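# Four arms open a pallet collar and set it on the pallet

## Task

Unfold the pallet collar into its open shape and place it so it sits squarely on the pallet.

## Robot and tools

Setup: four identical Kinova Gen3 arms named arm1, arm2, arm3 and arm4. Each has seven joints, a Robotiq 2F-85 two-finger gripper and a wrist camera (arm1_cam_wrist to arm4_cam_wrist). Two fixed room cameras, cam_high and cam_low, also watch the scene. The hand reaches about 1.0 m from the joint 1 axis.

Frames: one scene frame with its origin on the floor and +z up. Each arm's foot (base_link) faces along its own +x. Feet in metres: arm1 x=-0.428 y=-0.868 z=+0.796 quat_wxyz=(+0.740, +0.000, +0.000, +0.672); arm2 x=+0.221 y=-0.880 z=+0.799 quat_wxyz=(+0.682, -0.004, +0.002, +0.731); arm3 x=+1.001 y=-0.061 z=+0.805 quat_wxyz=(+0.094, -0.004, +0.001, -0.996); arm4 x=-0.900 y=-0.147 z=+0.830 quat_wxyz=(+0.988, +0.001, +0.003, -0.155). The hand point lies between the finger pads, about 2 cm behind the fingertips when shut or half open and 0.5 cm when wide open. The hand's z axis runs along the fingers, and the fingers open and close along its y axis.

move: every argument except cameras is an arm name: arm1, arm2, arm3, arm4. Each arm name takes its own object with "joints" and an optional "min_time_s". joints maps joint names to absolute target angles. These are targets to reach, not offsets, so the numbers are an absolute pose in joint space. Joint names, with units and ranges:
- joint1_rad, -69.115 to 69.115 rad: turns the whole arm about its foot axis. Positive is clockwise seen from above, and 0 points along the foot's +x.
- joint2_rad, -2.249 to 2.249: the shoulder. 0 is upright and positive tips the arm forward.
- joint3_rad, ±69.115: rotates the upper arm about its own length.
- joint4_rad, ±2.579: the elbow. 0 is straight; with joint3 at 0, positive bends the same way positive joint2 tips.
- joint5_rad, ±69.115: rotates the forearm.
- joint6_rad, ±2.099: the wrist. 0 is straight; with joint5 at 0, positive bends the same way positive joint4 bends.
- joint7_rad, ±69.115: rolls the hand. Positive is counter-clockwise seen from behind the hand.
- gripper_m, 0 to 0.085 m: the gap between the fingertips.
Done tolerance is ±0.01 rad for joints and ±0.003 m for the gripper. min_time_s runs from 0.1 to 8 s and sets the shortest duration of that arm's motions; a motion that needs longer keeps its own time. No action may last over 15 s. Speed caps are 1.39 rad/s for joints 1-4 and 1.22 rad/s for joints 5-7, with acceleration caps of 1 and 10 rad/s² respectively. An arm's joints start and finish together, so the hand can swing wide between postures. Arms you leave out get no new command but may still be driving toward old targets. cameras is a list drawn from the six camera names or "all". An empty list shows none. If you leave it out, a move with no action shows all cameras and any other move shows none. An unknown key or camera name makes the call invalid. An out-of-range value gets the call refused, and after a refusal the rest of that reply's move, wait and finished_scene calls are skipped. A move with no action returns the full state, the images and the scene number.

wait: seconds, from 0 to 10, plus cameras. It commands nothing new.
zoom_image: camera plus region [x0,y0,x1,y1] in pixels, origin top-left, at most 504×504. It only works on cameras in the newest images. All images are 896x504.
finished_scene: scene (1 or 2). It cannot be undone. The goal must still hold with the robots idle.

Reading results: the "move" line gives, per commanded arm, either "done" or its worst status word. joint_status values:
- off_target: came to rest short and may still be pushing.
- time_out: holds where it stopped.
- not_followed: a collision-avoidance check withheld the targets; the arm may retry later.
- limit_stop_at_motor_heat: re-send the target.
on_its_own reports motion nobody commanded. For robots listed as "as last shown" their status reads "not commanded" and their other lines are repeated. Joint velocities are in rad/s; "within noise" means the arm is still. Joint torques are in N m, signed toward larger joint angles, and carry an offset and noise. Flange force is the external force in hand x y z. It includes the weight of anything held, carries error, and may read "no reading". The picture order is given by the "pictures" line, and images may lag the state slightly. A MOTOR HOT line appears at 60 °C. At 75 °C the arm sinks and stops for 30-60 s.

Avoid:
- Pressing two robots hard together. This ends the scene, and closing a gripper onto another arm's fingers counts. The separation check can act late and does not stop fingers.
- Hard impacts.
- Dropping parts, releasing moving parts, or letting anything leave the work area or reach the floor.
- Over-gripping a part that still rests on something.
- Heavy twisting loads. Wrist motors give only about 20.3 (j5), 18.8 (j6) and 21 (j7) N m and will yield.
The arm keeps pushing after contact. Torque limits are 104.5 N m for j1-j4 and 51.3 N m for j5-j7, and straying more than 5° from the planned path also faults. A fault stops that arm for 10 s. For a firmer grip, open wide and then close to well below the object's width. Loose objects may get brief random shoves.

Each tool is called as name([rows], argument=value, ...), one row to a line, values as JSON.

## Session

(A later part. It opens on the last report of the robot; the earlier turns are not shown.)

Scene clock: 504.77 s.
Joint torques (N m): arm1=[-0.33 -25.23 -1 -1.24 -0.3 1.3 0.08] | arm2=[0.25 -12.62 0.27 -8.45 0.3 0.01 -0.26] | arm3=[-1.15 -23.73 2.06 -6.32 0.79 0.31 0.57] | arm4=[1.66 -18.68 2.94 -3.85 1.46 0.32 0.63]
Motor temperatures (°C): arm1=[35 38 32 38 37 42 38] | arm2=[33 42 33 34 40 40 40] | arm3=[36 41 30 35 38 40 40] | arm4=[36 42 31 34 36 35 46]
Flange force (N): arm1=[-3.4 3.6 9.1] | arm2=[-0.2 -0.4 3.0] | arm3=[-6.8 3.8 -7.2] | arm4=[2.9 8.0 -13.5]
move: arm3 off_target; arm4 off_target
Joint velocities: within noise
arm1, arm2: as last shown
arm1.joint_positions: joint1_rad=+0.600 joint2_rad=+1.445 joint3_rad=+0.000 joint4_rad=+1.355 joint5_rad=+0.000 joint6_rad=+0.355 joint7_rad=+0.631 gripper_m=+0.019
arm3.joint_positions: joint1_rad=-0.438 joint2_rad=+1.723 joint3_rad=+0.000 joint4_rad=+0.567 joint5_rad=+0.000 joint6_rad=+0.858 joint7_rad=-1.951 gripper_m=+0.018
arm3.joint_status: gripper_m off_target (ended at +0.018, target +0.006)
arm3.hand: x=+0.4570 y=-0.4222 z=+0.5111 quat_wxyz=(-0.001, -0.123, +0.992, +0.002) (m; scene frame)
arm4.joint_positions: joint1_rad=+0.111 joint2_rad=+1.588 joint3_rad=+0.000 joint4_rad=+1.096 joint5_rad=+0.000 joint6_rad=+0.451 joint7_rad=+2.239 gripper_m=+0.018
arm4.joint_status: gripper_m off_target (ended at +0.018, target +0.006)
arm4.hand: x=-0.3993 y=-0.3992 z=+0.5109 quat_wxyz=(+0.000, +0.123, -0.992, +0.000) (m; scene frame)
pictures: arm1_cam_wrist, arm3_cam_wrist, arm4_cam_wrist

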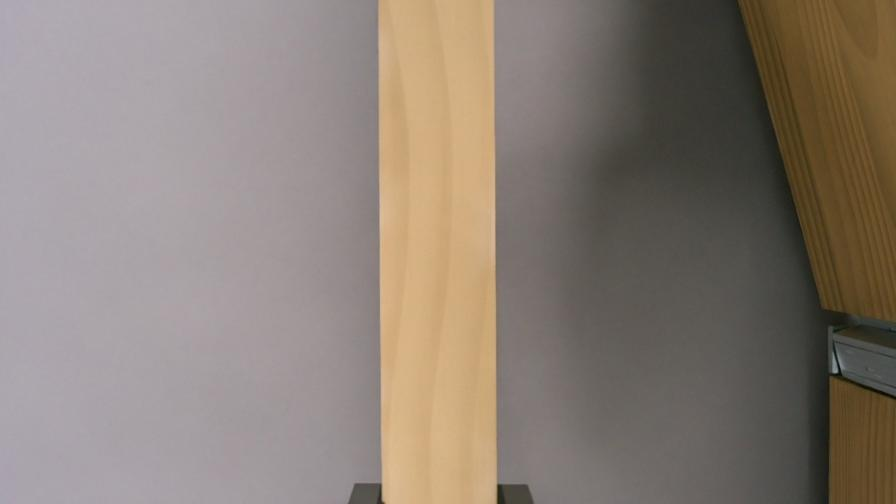

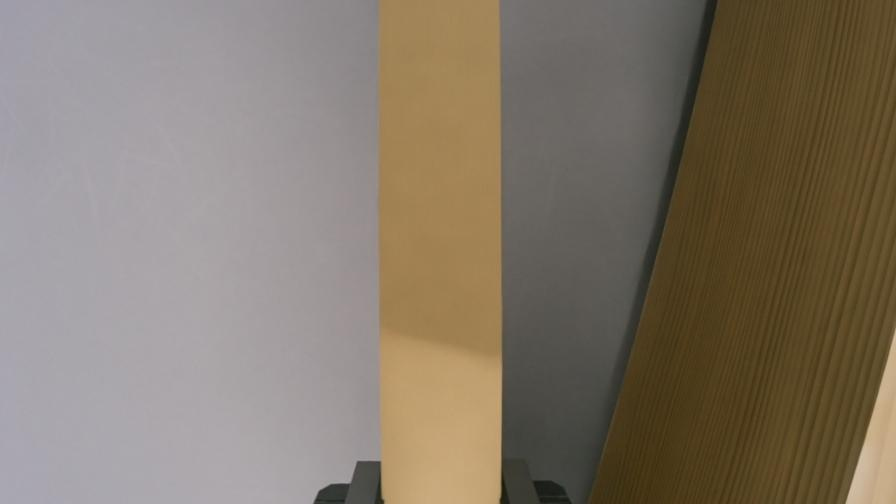

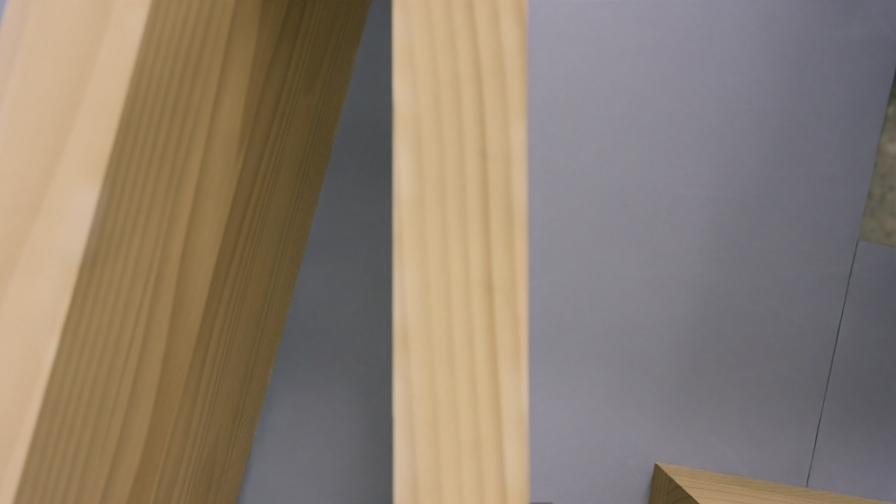

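move(arm1={"joints": {"gripper_m": 0.045}})

move(arm1={"joints": {"joint2_rad": 1.2366, "joint4_rad": 1.4951, "joint6_rad": 0.4234}, "min_time_s": 2})

move(arm1={"joints": {"joint2_rad": 0.2, "joint4_rad": 1.9, "joint6_rad": 1.03}, "min_time_s": 2.5}, cameras=["arm3_cam_wrist", "arm4_cam_wrist", "cam_high", "cam_low"])

Scene clock: 507.50 s.
Joint torques (N m): arm1=[-0.08 -23.01 -0.63 -2.69 -0.14 -0.07 0.27] | arm2=[0.23 -12.62 0.2 -8.44 0.33 0.01 -0.26] | arm3=[-1.29 -22.68 1.88 -5.8 0.69 0.47 0.58] | arm4=[1.78 -17.5 2.99 -3.53 1.44 0.34 0.58]
Motor temperatures (°C): arm1=[35 38 32 38 37 42 38] | arm2=[33 42 33 34 40 40 40] | arm3=[36 41 30 35 38 40 40] | arm4=[36 42 31 34 36 35 46]
Flange force (N): arm1=[-0.6 1.4 0.8] | arm2=[-0.3 -0.4 2.9] | arm3=[-6.4 3.8 -8.4] | arm4=[2.8 8.1 -15.5]
move: arm1 done
Joint velocities: within noise
arm1.joint_positions: joint1_rad=+0.599 joint2_rad=+1.445 joint3_rad=+0.000 joint4_rad=+1.355 joint5_rad=+0.000 joint6_rad=+0.355 joint7_rad=+0.631 gripper_m=+0.045
arm1.joint_status: all done
arm1.hand: x=-0.0766 y=-0.4857 z=+0.5259 quat_wxyz=(+0.004, -0.033, -0.999, +0.005) (m; scene frame)
arm2, arm3, arm4: as last shown
arm4.hand: x=-0.3994 y=-0.3991 z=+0.5109 quat_wxyz=(+0.000, +0.123, -0.992, +0.000) (m; scene frame)
pictures: none

Scene clock: 509.83 s.
Joint torques (N m): arm1=[-0.03 -22.77 -0.64 -3.31 -0.1 -0.1 0.29] | arm2=[0.24 -12.67 0.26 -8.45 0.31 0.03 -0.29] | arm3=[-1.34 -22.74 1.9 -5.8 0.67 0.46 0.55] | arm4=[1.8 -17.52 2.96 -3.54 1.43 0.34 0.6]
Motor temperatures (°C): arm1=[35 38 32 38 37 42 38] | arm2=[33 42 33 34 40 40 40] | arm3=[36 41 30 35 38 40 40] | arm4=[36 42 31 34 36 35 46]
Flange force (N): arm1=[-0.4 1.5 0.7] | arm2=[-0.4 -0.3 3.1] | arm3=[-6.1 3.9 -8.2] | arm4=[2.8 8.2 -15.5]
move: arm1 done
Joint velocities: within noise
arm1.joint_positions: joint1_rad=+0.599 joint2_rad=+1.237 joint3_rad=+0.000 joint4_rad=+1.495 joint5_rad=+0.000 joint6_rad=+0.423 joint7_rad=+0.631 gripper_m=+0.045
arm1.joint_status: all done
arm1.hand: x=-0.0767 y=-0.4857 z=+0.6189 quat_wxyz=(+0.004, -0.033, -0.999, +0.005) (m; scene frame)
arm2.joint_positions: joint1_rad=-0.040 joint2_rad=+0.200 joint3_rad=+0.000 joint4_rad=+1.900 joint5_rad=+0.000 joint6_rad=+1.030 joint7_rad=-0.068 gripper_m=+0.030
arm2.joint_status: not commanded
arm2.hand: x=+0.2060 y=-0.5188 z=+1.0235 quat_wxyz=(-0.001, +0.021, -1.000, -0.002) (m; scene frame)
arm3, arm4: as last shown
pictures: none

Scene clock: 512.70 s.
Joint torques (N m): arm1=[0.04 -12.05 -1.11 -7.43 -0.16 -0.14 0.25] | arm2=[0.24 -12.65 0.26 -8.46 0.31 0.01 -0.26] | arm3=[-1.34 -22.71 1.86 -5.87 0.72 0.43 0.59] | arm4=[1.79 -17.51 3.03 -3.52 1.46 0.33 0.6]
Motor temperatures (°C): arm1=[35 38 32 38 37 42 38] | arm2=[33 42 33 34 40 40 40] | arm3=[36 41 30 35 38 40 40] | arm4=[36 42 31 34 36 35 46]
Flange force (N): arm1=[-1.2 1.2 -0.6] | arm2=[-0.3 -0.4 3.0] | arm3=[-6.6 4.0 -8.5] | arm4=[2.7 8.1 -15.5]
move: arm1 done
Joint velocities: within noise
arm1.joint_positions: joint1_rad=+0.599 joint2_rad=+0.200 joint3_rad=+0.000 joint4_rad=+1.900 joint5_rad=+0.000 joint6_rad=+1.030 joint7_rad=+0.631 gripper_m=+0.045
arm1.joint_status: all done
arm1.hand: x=-0.1794 y=-0.6085 z=+1.0228 quat_wxyz=(-0.004, -0.033, -0.999, -0.005) (m; scene frame)
arm2, arm3, arm4: as last shown
pictures: arm3_cam_wrist, arm4_cam_wrist, cam_high, cam_low

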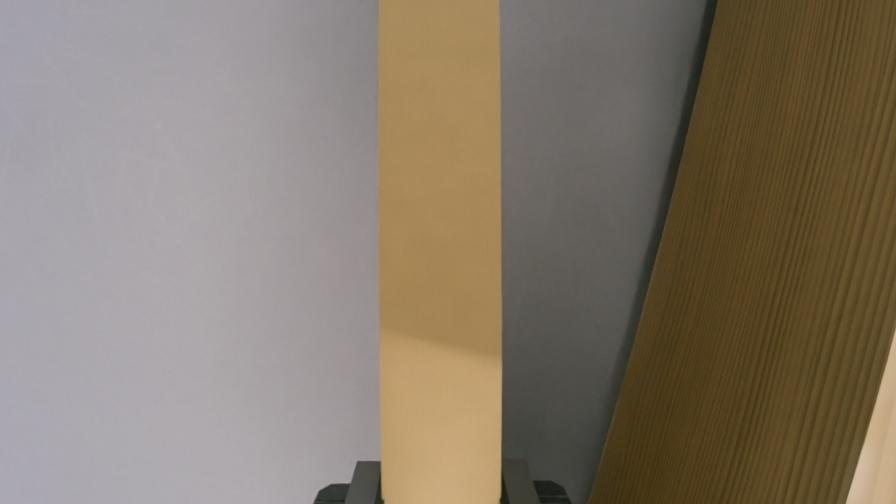

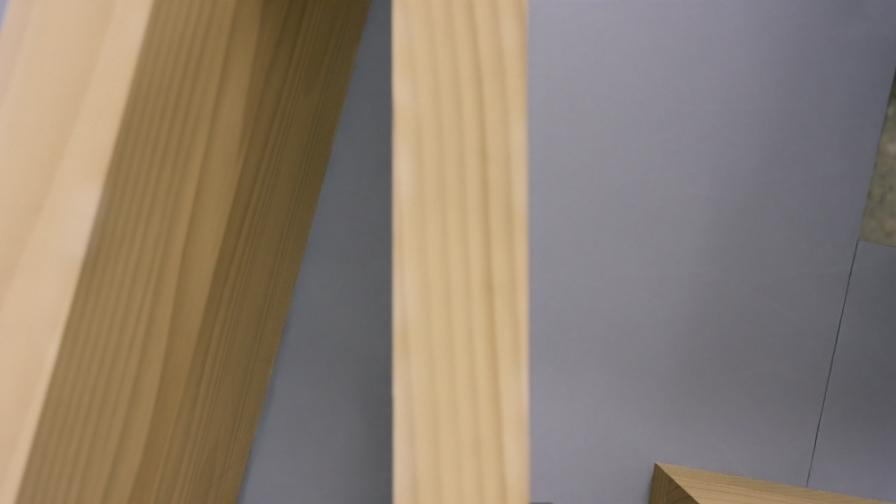

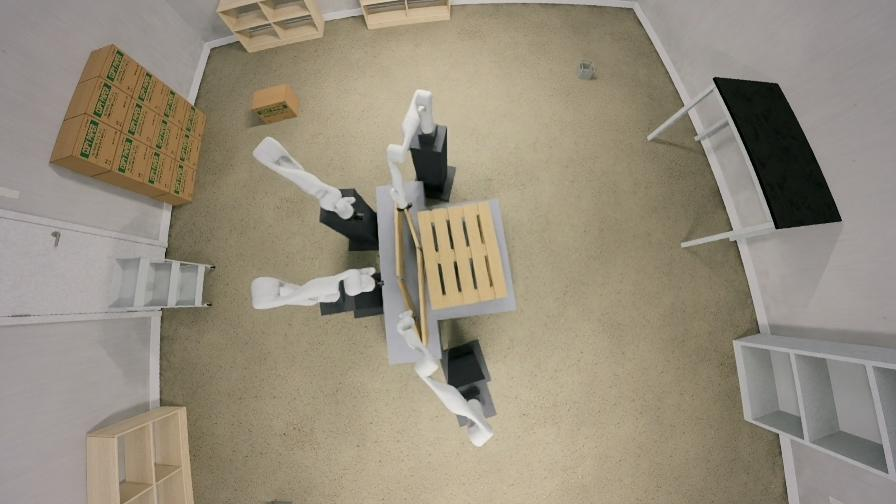

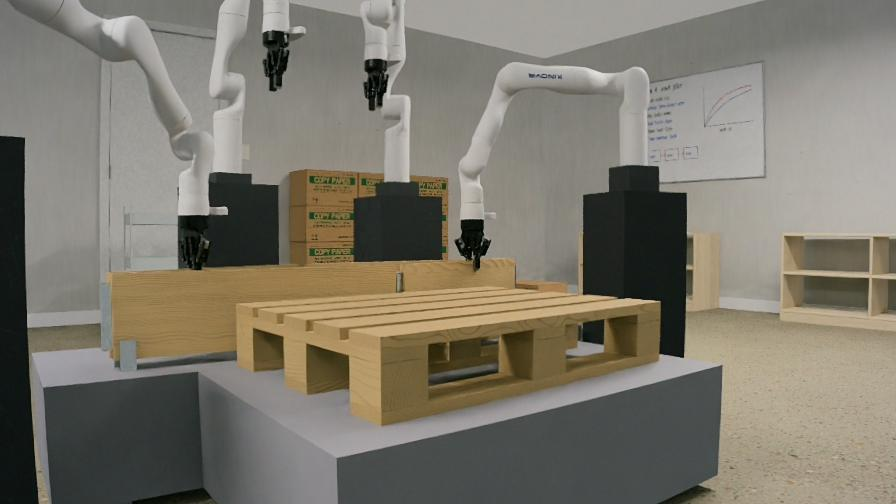

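move(arm3={"joints": {"joint2_rad": 1.6311, "joint4_rad": 0.6789, "joint6_rad": 0.8377}, "min_time_s": 2.5}, arm4={"joints": {"joint2_rad": 1.5086, "joint4_rad": 1.1735, "joint6_rad": 0.4532}, "min_time_s": 2.5}, cameras=["cam_low", "cam_high"])

Scene clock: 525.60 s.
Joint torques (N m): arm1=[-0.03 -11.99 -1.05 -7.39 -0.14 -0.12 0.26] | arm2=[0.23 -12.61 0.23 -8.47 0.3 0.01 -0.27] | arm3=[-1.32 -41.61 2.18 -11.96 0.47 0.56 0.34] | arm4=[1.11 -39.23 1 -9.45 -0.09 -0.1 -0.13]
Motor temperatures (°C): arm1=[35 37 32 38 37 42 38] | arm2=[33 42 33 34 40 40 40] | arm3=[36 42 30 35 38 40 40] | arm4=[36 42 31 34 36 35 46]
Flange force (N): arm1=[-1.2 1.1 -0.7] | arm2=[-0.4 -0.5 3.0] | arm3=[-2.1 2.8 22.5] | arm4=[4.9 6.6 22.8]
move: arm3 done; arm4 done
Joint velocities: within noise
arm1, arm2: as last shown
arm3.joint_positions: joint1_rad=-0.438 joint2_rad=+1.631 joint3_rad=+0.000 joint4_rad=+0.679 joint5_rad=+0.000 joint6_rad=+0.838 joint7_rad=-1.951 gripper_m=+0.018
arm3.joint_status: all done
arm3.hand: x=+0.4573 y=-0.4222 z=+0.5450 quat_wxyz=(-0.001, -0.123, +0.992, +0.002) (m; scene frame)
arm4.joint_positions: joint1_rad=+0.111 joint2_rad=+1.509 joint3_rad=+0.000 joint4_rad=+1.174 joint5_rad=+0.000 joint6_rad=+0.453 joint7_rad=+2.239 gripper_m=+0.018
arm4.joint_status: all done
arm4.hand: x=-0.3992 y=-0.3992 z=+0.5448 quat_wxyz=(+0.000, +0.123, -0.992, +0.000) (m; scene frame)
pictures: cam_high, cam_low

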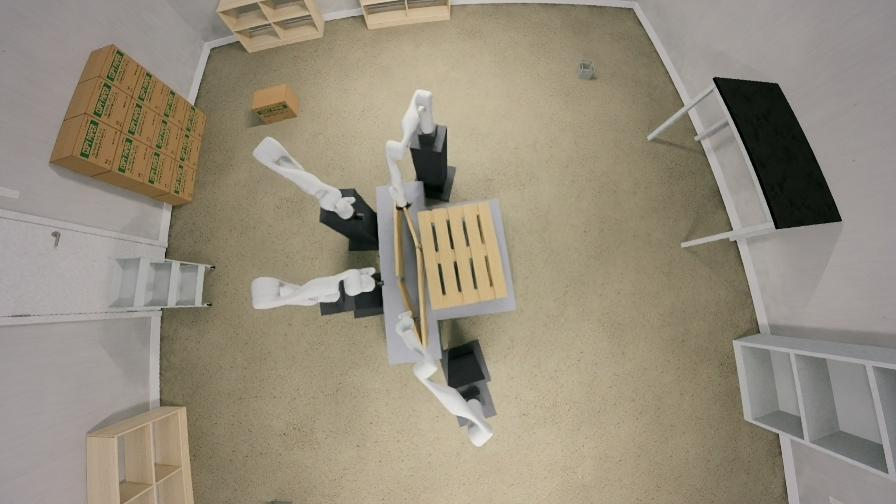

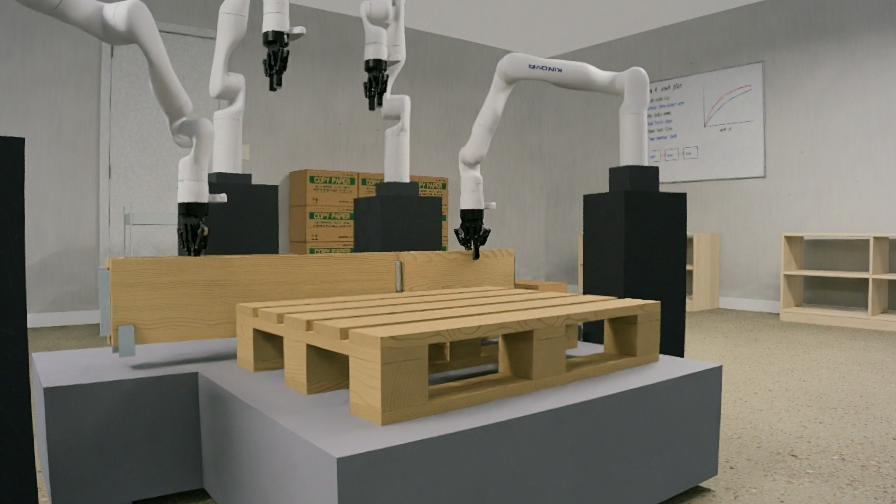

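move(arm3={"joints": {"joint2_rad": 1.5462, "joint4_rad": 0.7668, "joint6_rad": 0.8347}, "min_time_s": 1.8}, arm4={"joints": {"joint2_rad": 1.4289, "joint4_rad": 1.2409, "joint6_rad": 0.4655}, "min_time_s": 1.8})

move(arm3={"joints": {"joint2_rad": 1.4576, "joint4_rad": 0.8433, "joint6_rad": 0.8468}, "min_time_s": 1.8}, arm4={"joints": {"joint2_rad": 1.3411, "joint4_rad": 1.3044, "joint6_rad": 0.4898}, "min_time_s": 1.8})

move(arm3={"joints": {"joint2_rad": 1.328, "joint4_rad": 0.9256, "joint6_rad": 0.8941}, "min_time_s": 2.5}, arm4={"joints": {"joint2_rad": 1.2038, "joint4_rad": 1.3792, "joint6_rad": 0.5523}, "min_time_s": 2.5}, cameras=["cam_low", "cam_high", "arm3_cam_wrist", "arm4_cam_wrist"])

Scene clock: 528.87 s.
Joint torques (N m): arm1=[0.02 -12.05 -1 -7.51 -0.1 -0.11 0.24] | arm2=[0.24 -12.62 0.22 -8.44 0.3 0.04 -0.28] | arm3=[-1.11 -41.81 2.58 -12.1 0.69 0.6 0.28] | arm4=[0.99 -39.72 0.98 -10.13 -0.08 -0.45 -0.11]
Motor temperatures (°C): arm1=[35 37 32 38 37 42 38] | arm2=[33 42 33 34 40 40 40] | arm3=[36 43 30 35 38 40 40] | arm4=[36 43 31 34 36 35 46]
Flange force (N): arm1=[-1.0 1.0 -0.4] | arm2=[-0.4 -0.4 3.0] | arm3=[-2.7 2.8 22.9] | arm4=[5.2 6.6 23.5]
move: arm3 done; arm4 done
Joint velocities: within noise
arm1, arm2: as last shown
arm3.joint_positions: joint1_rad=-0.438 joint2_rad=+1.546 joint3_rad=+0.000 joint4_rad=+0.767 joint5_rad=+0.000 joint6_rad=+0.835 joint7_rad=-1.951 gripper_m=+0.018
arm3.joint_status: all done
arm3.hand: x=+0.4576 y=-0.4223 z=+0.5800 quat_wxyz=(-0.001, -0.123, +0.992, +0.002) (m; scene frame)
arm4.joint_positions: joint1_rad=+0.111 joint2_rad=+1.429 joint3_rad=+0.000 joint4_rad=+1.241 joint5_rad=+0.000 joint6_rad=+0.465 joint7_rad=+2.239 gripper_m=+0.018
arm4.joint_status: all done
arm4.hand: x=-0.3990 y=-0.3993 z=+0.5799 quat_wxyz=(+0.000, +0.123, -0.992, +0.000) (m; scene frame)
pictures: none

Scene clock: 530.97 s.
Joint torques (N m): arm1=[-0.02 -12.02 -1.07 -7.43 -0.12 -0.14 0.24] | arm2=[0.27 -12.6 0.24 -8.48 0.31 0.02 -0.24] | arm3=[-0.92 -42.17 2.52 -12.65 0.59 0.22 0.26] | arm4=[0.82 -39.5 0.7 -10.51 -0.12 -0.3 -0.06]
Motor temperatures (°C): arm1=[35 37 32 38 37 42 38] | arm2=[33 42 33 34 40 40 40] | arm3=[36 43 30 35 38 40 40] | arm4=[36 43 31 34 36 35 46]
Flange force (N): arm1=[-1.2 1.1 -0.6] | arm2=[-0.2 -0.6 3.0] | arm3=[-2.7 2.5 23.2] | arm4=[5.7 6.7 24.0]
move: arm3 done; arm4 done
Joint velocities: within noise
arm1, arm2: as last shown
arm3.joint_positions: joint1_rad=-0.438 joint2_rad=+1.458 joint3_rad=+0.000 joint4_rad=+0.843 joint5_rad=+0.000 joint6_rad=+0.847 joint7_rad=-1.951 gripper_m=+0.018
arm3.joint_status: all done
arm3.hand: x=+0.4579 y=-0.4223 z=+0.6200 quat_wxyz=(-0.001, -0.123, +0.992, +0.002) (m; scene frame)
arm4.joint_positions: joint1_rad=+0.111 joint2_rad=+1.341 joint3_rad=+0.000 joint4_rad=+1.304 joint5_rad=+0.000 joint6_rad=+0.490 joint7_rad=+2.239 gripper_m=+0.018
arm4.joint_status: all done
arm4.hand: x=-0.3989 y=-0.3993 z=+0.6198 quat_wxyz=(+0.000, +0.123, -0.992, +0.000) (m; scene frame)
pictures: none

Scene clock: 533.77 s.
Joint torques (N m): arm1=[-0.02 -12.01 -1.12 -7.43 -0.12 -0.15 0.25] | arm2=[0.25 -12.65 0.22 -8.46 0.3 0.01 -0.26] | arm3=[-0.94 -42.07 2.56 -13.14 0.71 0.27 0.35] | arm4=[0.81 -39.37 0.73 -11.57 -0.14 -0.4 -0.09]
Motor temperatures (°C): arm1=[35 37 32 38 37 42 38] | arm2=[33 42 33 34 40 40 40] | arm3=[36 44 30 35 38 40 40] | arm4=[36 43 31 34 36 35 46]
Flange force (N): arm1=[-1.2 1.0 -0.7] | arm2=[-0.3 -0.4 3.0] | arm3=[-2.4 2.3 23.9] | arm4=[5.5 6.5 25.2]
move: arm3 done; arm4 done
Joint velocities: within noise
arm1, arm2: as last shown
arm3.joint_positions: joint1_rad=-0.438 joint2_rad=+1.328 joint3_rad=+0.000 joint4_rad=+0.926 joint5_rad=+0.000 joint6_rad=+0.894 joint7_rad=-1.951 gripper_m=+0.018
arm3.joint_status: all done
arm3.hand: x=+0.4585 y=-0.4224 z=+0.6849 quat_wxyz=(-0.001, -0.123, +0.992, +0.002) (m; scene frame)
arm4.joint_positions: joint1_rad=+0.111 joint2_rad=+1.204 joint3_rad=+0.000 joint4_rad=+1.379 joint5_rad=+0.000 joint6_rad=+0.552 joint7_rad=+2.239 gripper_m=+0.018
arm4.joint_status: all done
arm4.hand: x=-0.3985 y=-0.3995 z=+0.6848 quat_wxyz=(+0.000, +0.123, -0.992, +0.000) (m; scene frame)
pictures: arm3_cam_wrist, arm4_cam_wrist, cam_high, cam_low

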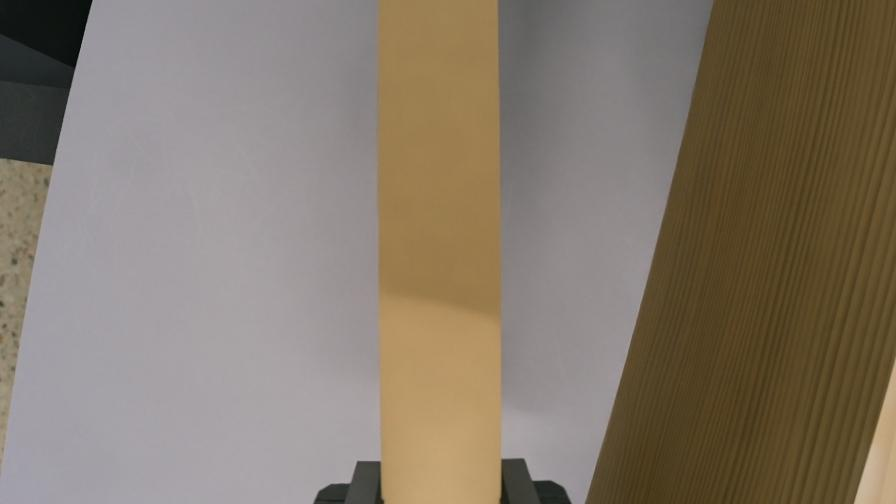

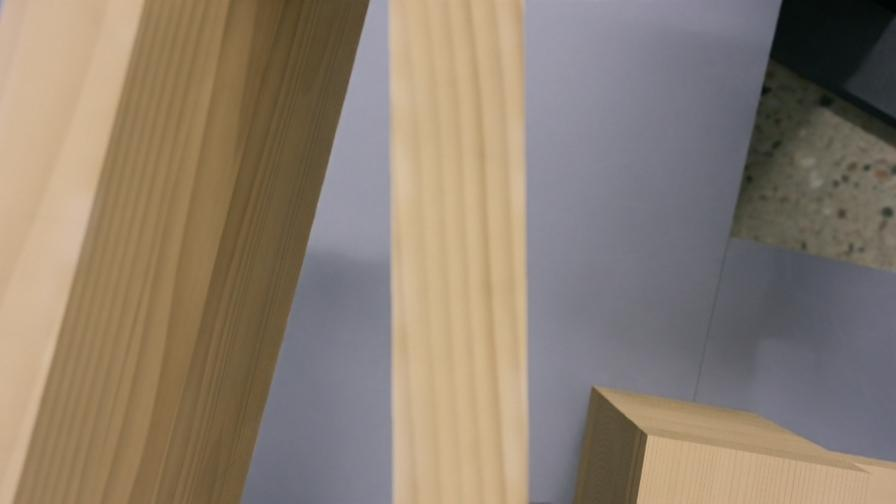

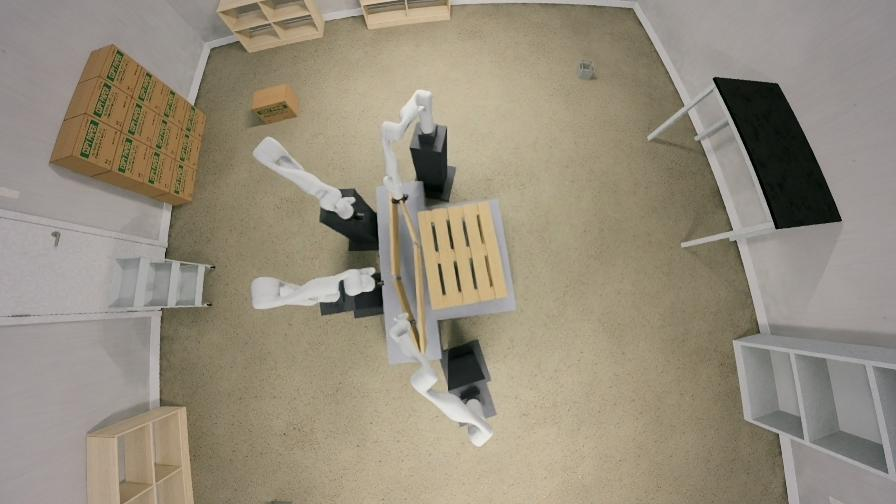

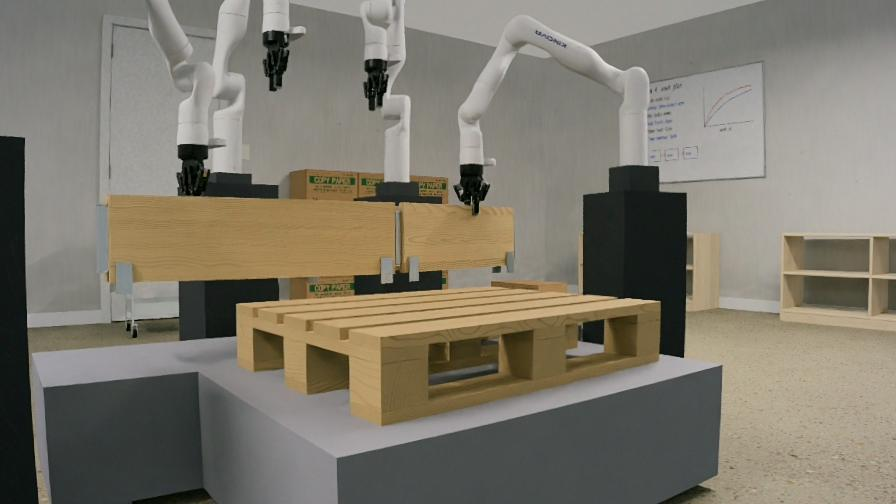

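zoom_image(camera="cam_high", region=[360, 170, 530, 370])

zoom_image(camera="cam_low", region=[80, 150, 560, 420])

Scaled by 2.520 from the camera's 896x504 image, which has a finer 1280x720 frame.

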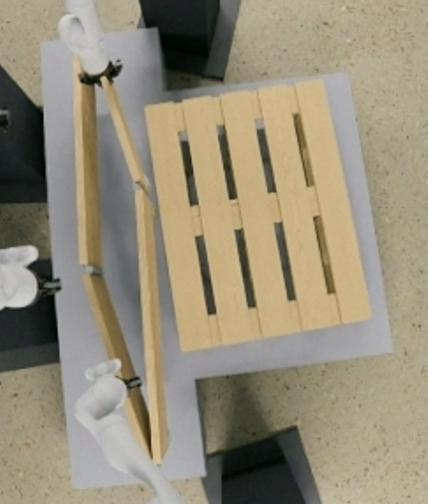

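Scaled by 1.050 from the camera's 896x504 image, which has a finer 1280x720 frame.

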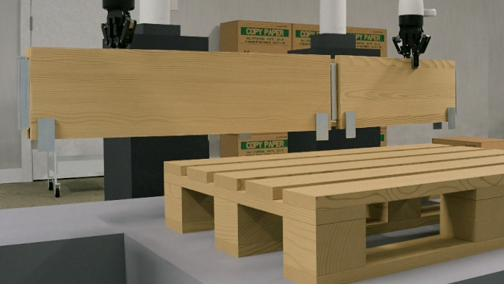

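move(arm3={"joints": {"joint1_rad": -0.3526, "joint2_rad": 1.2667, "joint4_rad": 1.0939, "joint6_rad": 0.7877, "joint7_rad": -1.6962}, "min_time_s": 2.5}, arm4={"joints": {"joint1_rad": 0.0448, "joint2_rad": 1.1844, "joint4_rad": 1.4468, "joint6_rad": 0.5041, "joint7_rad": 2.3423}, "min_time_s": 2.5}, cameras=["cam_low", "cam_high"])

Scene clock: 563.53 s.
Joint torques (N m): arm1=[-0.04 -12.08 -1.06 -7.44 -0.16 -0.1 0.23] | arm2=[0.21 -12.58 0.23 -8.45 0.3 0.03 -0.26] | arm3=[-1.56 -40.07 1.82 -11.6 0.52 0.62 0.58] | arm4=[0.93 -37.36 0.81 -9.67 -0.18 0.4 -0.2]
Motor temperatures (°C): arm1=[35 36 32 38 37 42 38] | arm2=[33 41 33 34 40 40 40] | arm3=[36 50 30 35 38 40 40] | arm4=[36 46 31 34 36 35 46]
Flange force (N): arm1=[-1.3 1.1 -0.4] | arm2=[-0.4 -0.5 3.0] | arm3=[-2.1 2.2 24.0] | arm4=[3.8 6.0 25.0]
move: arm3 done; arm4 done
Joint velocities: within noise
arm1, arm2: as last shown
arm3.joint_positions: joint1_rad=-0.353 joint2_rad=+1.267 joint3_rad=+0.000 joint4_rad=+1.094 joint5_rad=+0.000 joint6_rad=+0.788 joint7_rad=-1.696 gripper_m=+0.018
arm3.joint_status: all done
arm3.hand: x=+0.4550 y=-0.3596 z=+0.6850 quat_wxyz=(-0.001, -0.206, +0.978, +0.002) (m; scene frame)
arm4.joint_positions: joint1_rad=+0.045 joint2_rad=+1.184 joint3_rad=+0.000 joint4_rad=+1.447 joint5_rad=+0.000 joint6_rad=+0.504 joint7_rad=+2.342 gripper_m=+0.018
arm4.joint_status: all done
arm4.hand: x=-0.3979 y=-0.3600 z=+0.6848 quat_wxyz=(+0.000, +0.206, -0.978, +0.000) (m; scene frame)
pictures: cam_high, cam_low

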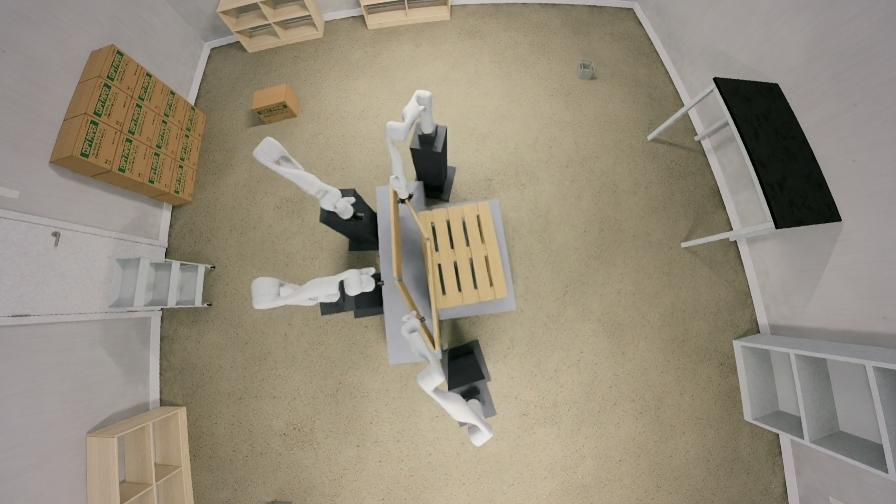

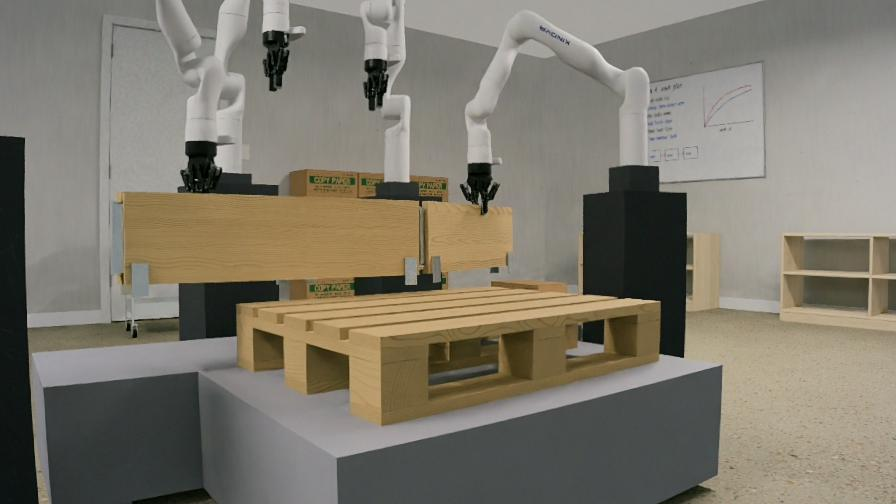

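Forces stayed stable. Next two steps.

move(arm3={"joints": {"joint1_rad": -0.2587, "joint2_rad": 1.2262, "joint4_rad": 1.2108, "joint6_rad": 0.7117, "joint7_rad": -1.433}, "min_time_s": 2.0}, arm4={"joints": {"joint1_rad": -0.0266, "joint2_rad": 1.1702, "joint4_rad": 1.4991, "joint6_rad": 0.466, "joint7_rad": 2.4401}, "min_time_s": 2.0})

move(arm3={"joints": {"joint1_rad": -0.158, "joint2_rad": 1.2015, "joint4_rad": 1.2855, "joint6_rad": 0.6621, "joint7_rad": -1.1631}, "min_time_s": 2.0}, arm4={"joints": {"joint1_rad": -0.1027, "joint2_rad": 1.1609, "joint4_rad": 1.5349, "joint6_rad": 0.4397, "joint7_rad": 2.5333}, "min_time_s": 2.0}, cameras=["cam_low", "cam_high"])

Scene clock: 567.30 s.
Joint torques (N m): arm1=[-0.07 -11.98 -1.08 -7.36 -0.15 -0.13 0.27] | arm2=[0.26 -12.62 0.25 -8.42 0.29 -0.02 -0.25] | arm3=[-1.2 -38.82 1.77 -10.87 0.45 0.67 0.64] | arm4=[0.58 -36.74 0.45 -9.39 -0.26 0.46 -0.19]
Motor temperatures (°C): arm1=[35 36 32 38 37 42 38] | arm2=[33 41 33 34 40 40 40] | arm3=[36 51 30 35 38 40 40] | arm4=[36 47 31 34 36 35 46]
Flange force (N): arm1=[-1.3 1.2 -0.8] | arm2=[-0.2 -0.3 2.8] | arm3=[-3.3 0.8 24.1] | arm4=[4.2 6.8 25.1]
move: arm3 done; arm4 done
Joint velocities: within noise
arm1, arm2: as last shown
arm3.joint_positions: joint1_rad=-0.259 joint2_rad=+1.226 joint3_rad=+0.000 joint4_rad=+1.211 joint5_rad=+0.000 joint6_rad=+0.712 joint7_rad=-1.433 gripper_m=+0.018
arm3.joint_status: all done
arm3.hand: x=+0.4504 y=-0.2971 z=+0.6850 quat_wxyz=(+0.000, -0.289, +0.957, +0.002) (m; scene frame)
arm4.joint_positions: joint1_rad=-0.027 joint2_rad=+1.170 joint3_rad=+0.000 joint4_rad=+1.499 joint5_rad=+0.000 joint6_rad=+0.466 joint7_rad=+2.440 gripper_m=+0.018
arm4.joint_status: all done
arm4.hand: x=-0.3963 y=-0.3200 z=+0.6847 quat_wxyz=(-0.001, +0.288, -0.958, +0.000) (m; scene frame)
pictures: none

Scene clock: 569.63 s.
Joint torques (N m): arm1=[0 -12.08 -0.99 -7.36 -0.21 -0.1 0.27] | arm2=[0.24 -12.65 0.26 -8.46 0.32 0.01 -0.27] | arm3=[-1.11 -38.06 1.83 -10.27 0.49 0.56 0.58] | arm4=[0.51 -36.22 0.39 -9.09 -0.24 0.43 -0.17]
Motor temperatures (°C): arm1=[35 36 32 38 37 42 38] | arm2=[33 41 33 34 40 39 40] | arm3=[36 51 30 35 38 40 40] | arm4=[36 47 31 34 36 35 46]
Flange force (N): arm1=[-1.2 1.4 -0.6] | arm2=[-0.3 -0.4 3.0] | arm3=[-2.9 0.1 24.2] | arm4=[3.7 7.3 25.0]
move: arm3 done; arm4 done
Joint velocities: within noise
arm1: as last shown
arm2.joint_positions: joint1_rad=-0.040 joint2_rad=+0.200 joint3_rad=+0.000 joint4_rad=+1.900 joint5_rad=+0.000 joint6_rad=+1.030 joint7_rad=-0.068 gripper_m=+0.030
arm2.joint_status: not commanded
arm2.hand: x=+0.2060 y=-0.5188 z=+1.0235 quat_wxyz=(-0.001, +0.021, -1.000, -0.002) (m; scene frame)
arm3.joint_positions: joint1_rad=-0.158 joint2_rad=+1.202 joint3_rad=+0.000 joint4_rad=+1.285 joint5_rad=+0.000 joint6_rad=+0.662 joint7_rad=-1.163 gripper_m=+0.018
arm3.joint_status: all done
arm3.hand: x=+0.4445 y=-0.2353 z=+0.6849 quat_wxyz=(+0.000, -0.368, +0.930, +0.002) (m; scene frame)
arm4.joint_positions: joint1_rad=-0.103 joint2_rad=+1.161 joint3_rad=+0.000 joint4_rad=+1.535 joint5_rad=+0.000 joint6_rad=+0.440 joint7_rad=+2.533 gripper_m=+0.018
arm4.joint_status: all done
arm4.hand: x=-0.3935 y=-0.2793 z=+0.6847 quat_wxyz=(-0.001, +0.368, -0.930, +0.000) (m; scene frame)
pictures: cam_high, cam_low

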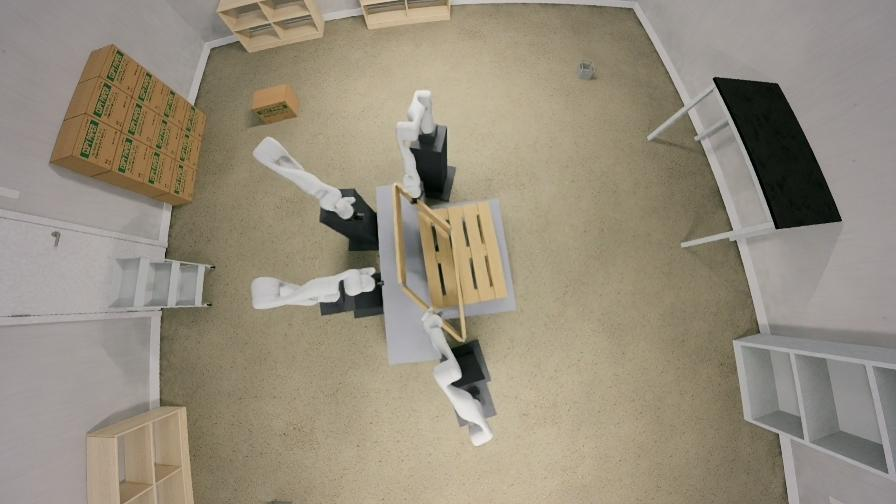

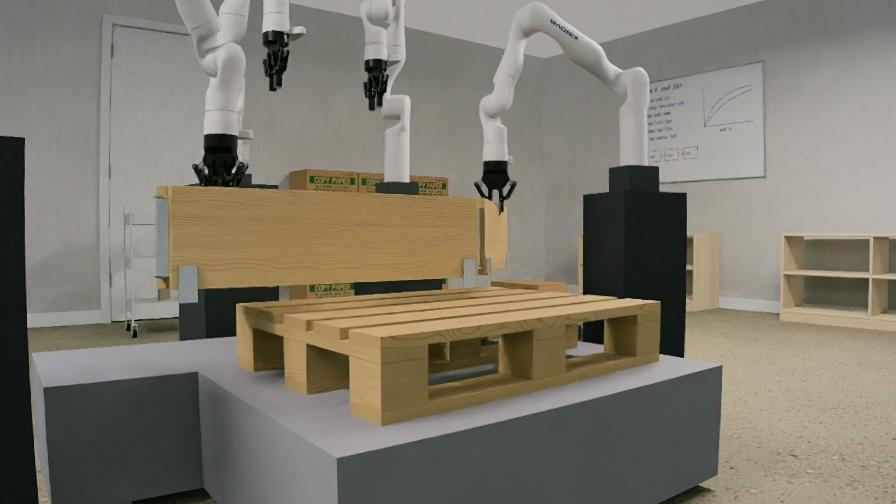

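move(arm3={"joints": {"joint1_rad": -0.0534, "joint2_rad": 1.1896, "joint4_rad": 1.323, "joint6_rad": 0.6369, "joint7_rad": -0.8892}, "min_time_s": 2.0}, arm4={"joints": {"joint1_rad": -0.1826, "joint2_rad": 1.1561, "joint4_rad": 1.5543, "joint6_rad": 0.4252, "joint7_rad": 2.6226}, "min_time_s": 2.0})

move(arm3={"joints": {"joint1_rad": 0.0522, "joint2_rad": 1.1889, "joint4_rad": 1.326, "joint6_rad": 0.6348, "joint7_rad": -0.6144}, "min_time_s": 2.0}, arm4={"joints": {"joint1_rad": -0.2653, "joint2_rad": 1.1556, "joint4_rad": 1.5572, "joint6_rad": 0.423, "joint7_rad": 2.7092}, "min_time_s": 2.0}, cameras=["cam_low", "cam_high"])

Scene clock: 573.47 s.
Joint torques (N m): arm1=[-0.05 -12.08 -1.01 -7.45 -0.11 -0.14 0.29] | arm2=[0.26 -12.61 0.22 -8.45 0.3 0.02 -0.26] | arm3=[-1.2 -37.51 1.71 -9.97 0.43 0.61 0.57] | arm4=[0.49 -35.89 0.29 -8.81 -0.29 0.42 -0.18]
Motor temperatures (°C): arm1=[35 36 32 38 37 42 38] | arm2=[33 41 33 34 40 39 40] | arm3=[36 51 30 35 38 40 40] | arm4=[36 47 31 34 36 35 46]
Flange force (N): arm1=[-1.1 1.2 -0.5] | arm2=[-0.3 -0.5 3.0] | arm3=[-3.1 -0.8 24.1] | arm4=[2.9 7.4 25.0]
move: arm3 done; arm4 done
Joint velocities: within noise
arm1.joint_positions: joint1_rad=+0.599 joint2_rad=+0.200 joint3_rad=+0.000 joint4_rad=+1.900 joint5_rad=+0.000 joint6_rad=+1.030 joint7_rad=+0.631 gripper_m=+0.045
arm1.joint_status: not commanded
arm1.hand: x=-0.1794 y=-0.6085 z=+1.0228 quat_wxyz=(-0.004, -0.033, -0.999, -0.005) (m; scene frame)
arm2: as last shown
arm3.joint_positions: joint1_rad=-0.053 joint2_rad=+1.190 joint3_rad=+0.000 joint4_rad=+1.323 joint5_rad=+0.000 joint6_rad=+0.637 joint7_rad=-0.889 gripper_m=+0.018
arm3.joint_status: all done
arm3.hand: x=+0.4375 y=-0.1743 z=+0.6849 quat_wxyz=(+0.000, -0.446, +0.895, +0.001) (m; scene frame)
arm4.joint_positions: joint1_rad=-0.183 joint2_rad=+1.156 joint3_rad=+0.000 joint4_rad=+1.554 joint5_rad=+0.000 joint6_rad=+0.425 joint7_rad=+2.623 gripper_m=+0.018
arm4.joint_status: all done
arm4.hand: x=-0.3895 y=-0.2378 z=+0.6847 quat_wxyz=(-0.001, +0.446, -0.895, +0.000) (m; scene frame)
pictures: none

Scene clock: 575.80 s.
Joint torques (N m): arm1=[0.01 -12.02 -1.1 -7.39 -0.13 -0.1 0.31] | arm2=[0.24 -12.61 0.23 -8.46 0.3 0.02 -0.27] | arm3=[-1.1 -37.68 1.54 -9.95 0.32 0.56 0.59] | arm4=[0.48 -35.74 0.09 -8.71 -0.39 0.43 -0.18]
Motor temperatures (°C): arm1=[35 36 32 38 37 42 38] | arm2=[33 41 33 34 40 39 40] | arm3=[36 52 30 35 38 40 40] | arm4=[36 47 31 34 36 35 46]
Flange force (N): arm1=[-1.1 1.3 -0.6] | arm2=[-0.3 -0.5 3.0] | arm3=[-2.4 -1.4 24.5] | arm4=[2.2 7.5 24.8]
move: arm3 done; arm4 done
Joint velocities: within noise
arm1, arm2: as last shown
arm3.joint_positions: joint1_rad=+0.052 joint2_rad=+1.189 joint3_rad=+0.000 joint4_rad=+1.326 joint5_rad=+0.000 joint6_rad=+0.635 joint7_rad=-0.614 gripper_m=+0.018
arm3.joint_status: all done
arm3.hand: x=+0.4294 y=-0.1143 z=+0.6849 quat_wxyz=(+0.000, -0.520, +0.854, +0.001) (m; scene frame)
arm4.joint_positions: joint1_rad=-0.265 joint2_rad=+1.156 joint3_rad=+0.000 joint4_rad=+1.557 joint5_rad=+0.000 joint6_rad=+0.423 joint7_rad=+2.709 gripper_m=+0.018
arm4.joint_status: all done
arm4.hand: x=-0.3846 y=-0.1952 z=+0.6846 quat_wxyz=(-0.001, +0.520, -0.854, -0.001) (m; scene frame)
pictures: cam_high, cam_low

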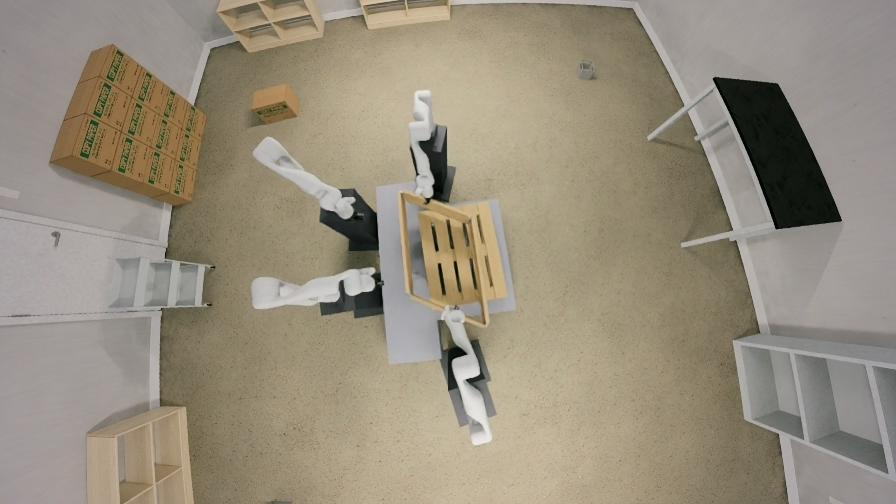

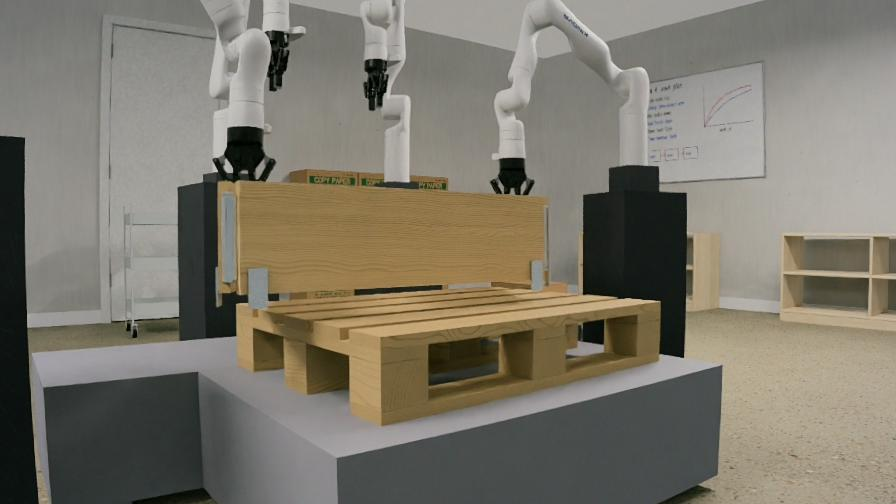

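move(arm3={"joints": {"joint1_rad": 0.1553, "joint2_rad": 1.1984, "joint4_rad": 1.2971, "joint6_rad": 0.6543, "joint7_rad": -0.342}, "min_time_s": 2.0}, arm4={"joints": {"joint1_rad": -0.3495, "joint2_rad": 1.1593, "joint4_rad": 1.5431, "joint6_rad": 0.4335, "joint7_rad": 2.7942}, "min_time_s": 2.0})

move(arm3={"joints": {"joint1_rad": 0.2534, "joint2_rad": 1.2184, "joint4_rad": 1.2375, "joint6_rad": 0.694, "joint7_rad": -0.0747}, "min_time_s": 2.0}, arm4={"joints": {"joint1_rad": -0.4339, "joint2_rad": 1.1677, "joint4_rad": 1.5116, "joint6_rad": 0.4569, "joint7_rad": 2.879}, "min_time_s": 2.0}, cameras=["cam_low", "cam_high"])

Scene clock: 579.03 s.
Joint torques (N m): arm1=[-0.02 -12.02 -1.05 -7.42 -0.19 -0.11 0.27] | arm2=[0.24 -12.61 0.27 -8.42 0.31 0.01 -0.28] | arm3=[-1.19 -38.99 1.52 -11.36 0.1 -0.11 0.51] | arm4=[0.5 -36.84 0.08 -10.19 -0.48 -0.31 -0.25]
Motor temperatures (°C): arm1=[35 36 32 38 37 42 38] | arm2=[33 41 33 34 40 39 40] | arm3=[36 52 30 35 38 40 40] | arm4=[36 47 31 34 36 35 46]
Flange force (N): arm1=[-1.1 1.1 -0.6] | arm2=[-0.3 -0.4 2.9] | arm3=[-2.7 -3.6 24.7] | arm4=[2.3 9.7 24.6]
move: arm3 done; arm4 done
Joint velocities: within noise
arm1, arm2: as last shown
arm3.joint_positions: joint1_rad=+0.155 joint2_rad=+1.198 joint3_rad=+0.000 joint4_rad=+1.297 joint5_rad=+0.000 joint6_rad=+0.654 joint7_rad=-0.342 gripper_m=+0.018
arm3.joint_status: all done
arm3.hand: x=+0.4206 y=-0.0555 z=+0.6849 quat_wxyz=(+0.000, -0.590, +0.807, +0.001) (m; scene frame)
arm4.joint_positions: joint1_rad=-0.350 joint2_rad=+1.159 joint3_rad=+0.000 joint4_rad=+1.543 joint5_rad=+0.000 joint6_rad=+0.433 joint7_rad=+2.794 gripper_m=+0.018
arm4.joint_status: all done
arm4.hand: x=-0.3788 y=-0.1515 z=+0.6846 quat_wxyz=(-0.001, +0.590, -0.807, -0.001) (m; scene frame)
pictures: none

Scene clock: 581.37 s.
Joint torques (N m): arm1=[-0.02 -12.03 -1.01 -7.36 -0.14 -0.11 0.25] | arm2=[0.24 -12.63 0.21 -8.44 0.32 0.02 -0.26] | arm3=[-1.43 -39.4 1.27 -11.58 0.09 0.14 0.59] | arm4=[0.73 -37.45 0.33 -10.64 -0.52 -0.42 -0.36]
Motor temperatures (°C): arm1=[35 36 32 38 37 42 38] | arm2=[33 41 33 34 40 39 40] | arm3=[36 52 30 35 38 40 40] | arm4=[36 47 31 34 36 35 46]
Flange force (N): arm1=[-1.3 1.3 -0.7] | arm2=[-0.3 -0.4 3.0] | arm3=[-1.8 -4.3 24.5] | arm4=[1.2 9.9 24.7]
move: arm3 done; arm4 done
Joint velocities: within noise
arm1, arm2: as last shown
arm3.joint_positions: joint1_rad=+0.253 joint2_rad=+1.218 joint3_rad=+0.000 joint4_rad=+1.238 joint5_rad=+0.000 joint6_rad=+0.694 joint7_rad=-0.075 gripper_m=+0.018
arm3.joint_status: all done
arm3.hand: x=+0.4113 y=+0.0020 z=+0.6848 quat_wxyz=(+0.000, -0.656, +0.755, +0.000) (m; scene frame)
arm4.joint_positions: joint1_rad=-0.434 joint2_rad=+1.168 joint3_rad=+0.000 joint4_rad=+1.512 joint5_rad=+0.000 joint6_rad=+0.457 joint7_rad=+2.879 gripper_m=+0.018
arm4.joint_status: all done
arm4.hand: x=-0.3724 y=-0.1066 z=+0.6846 quat_wxyz=(-0.001, +0.656, -0.755, -0.001) (m; scene frame)
pictures: cam_high, cam_low

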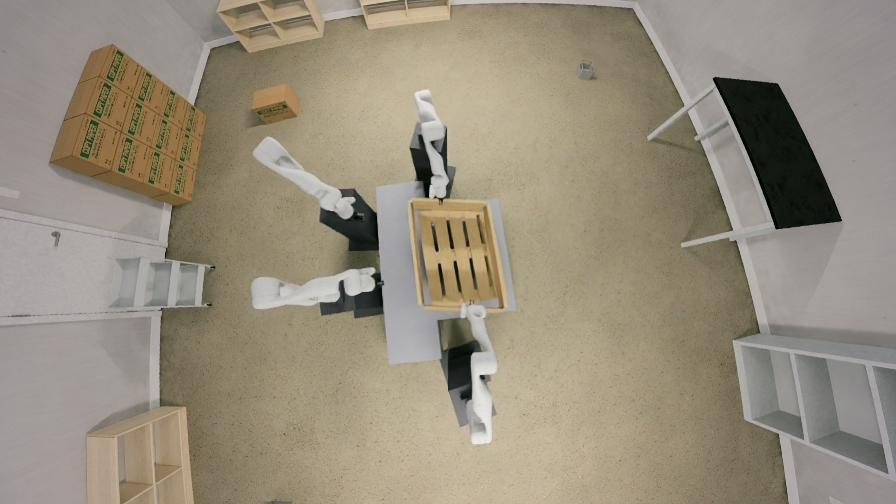

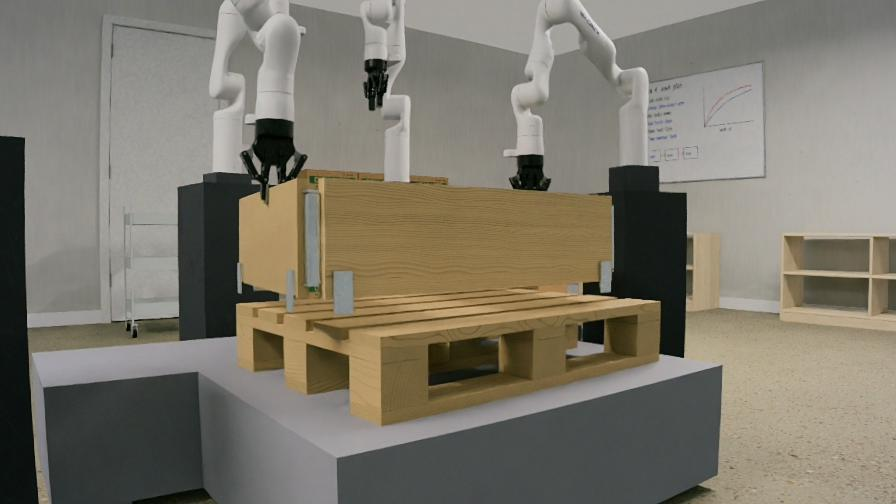

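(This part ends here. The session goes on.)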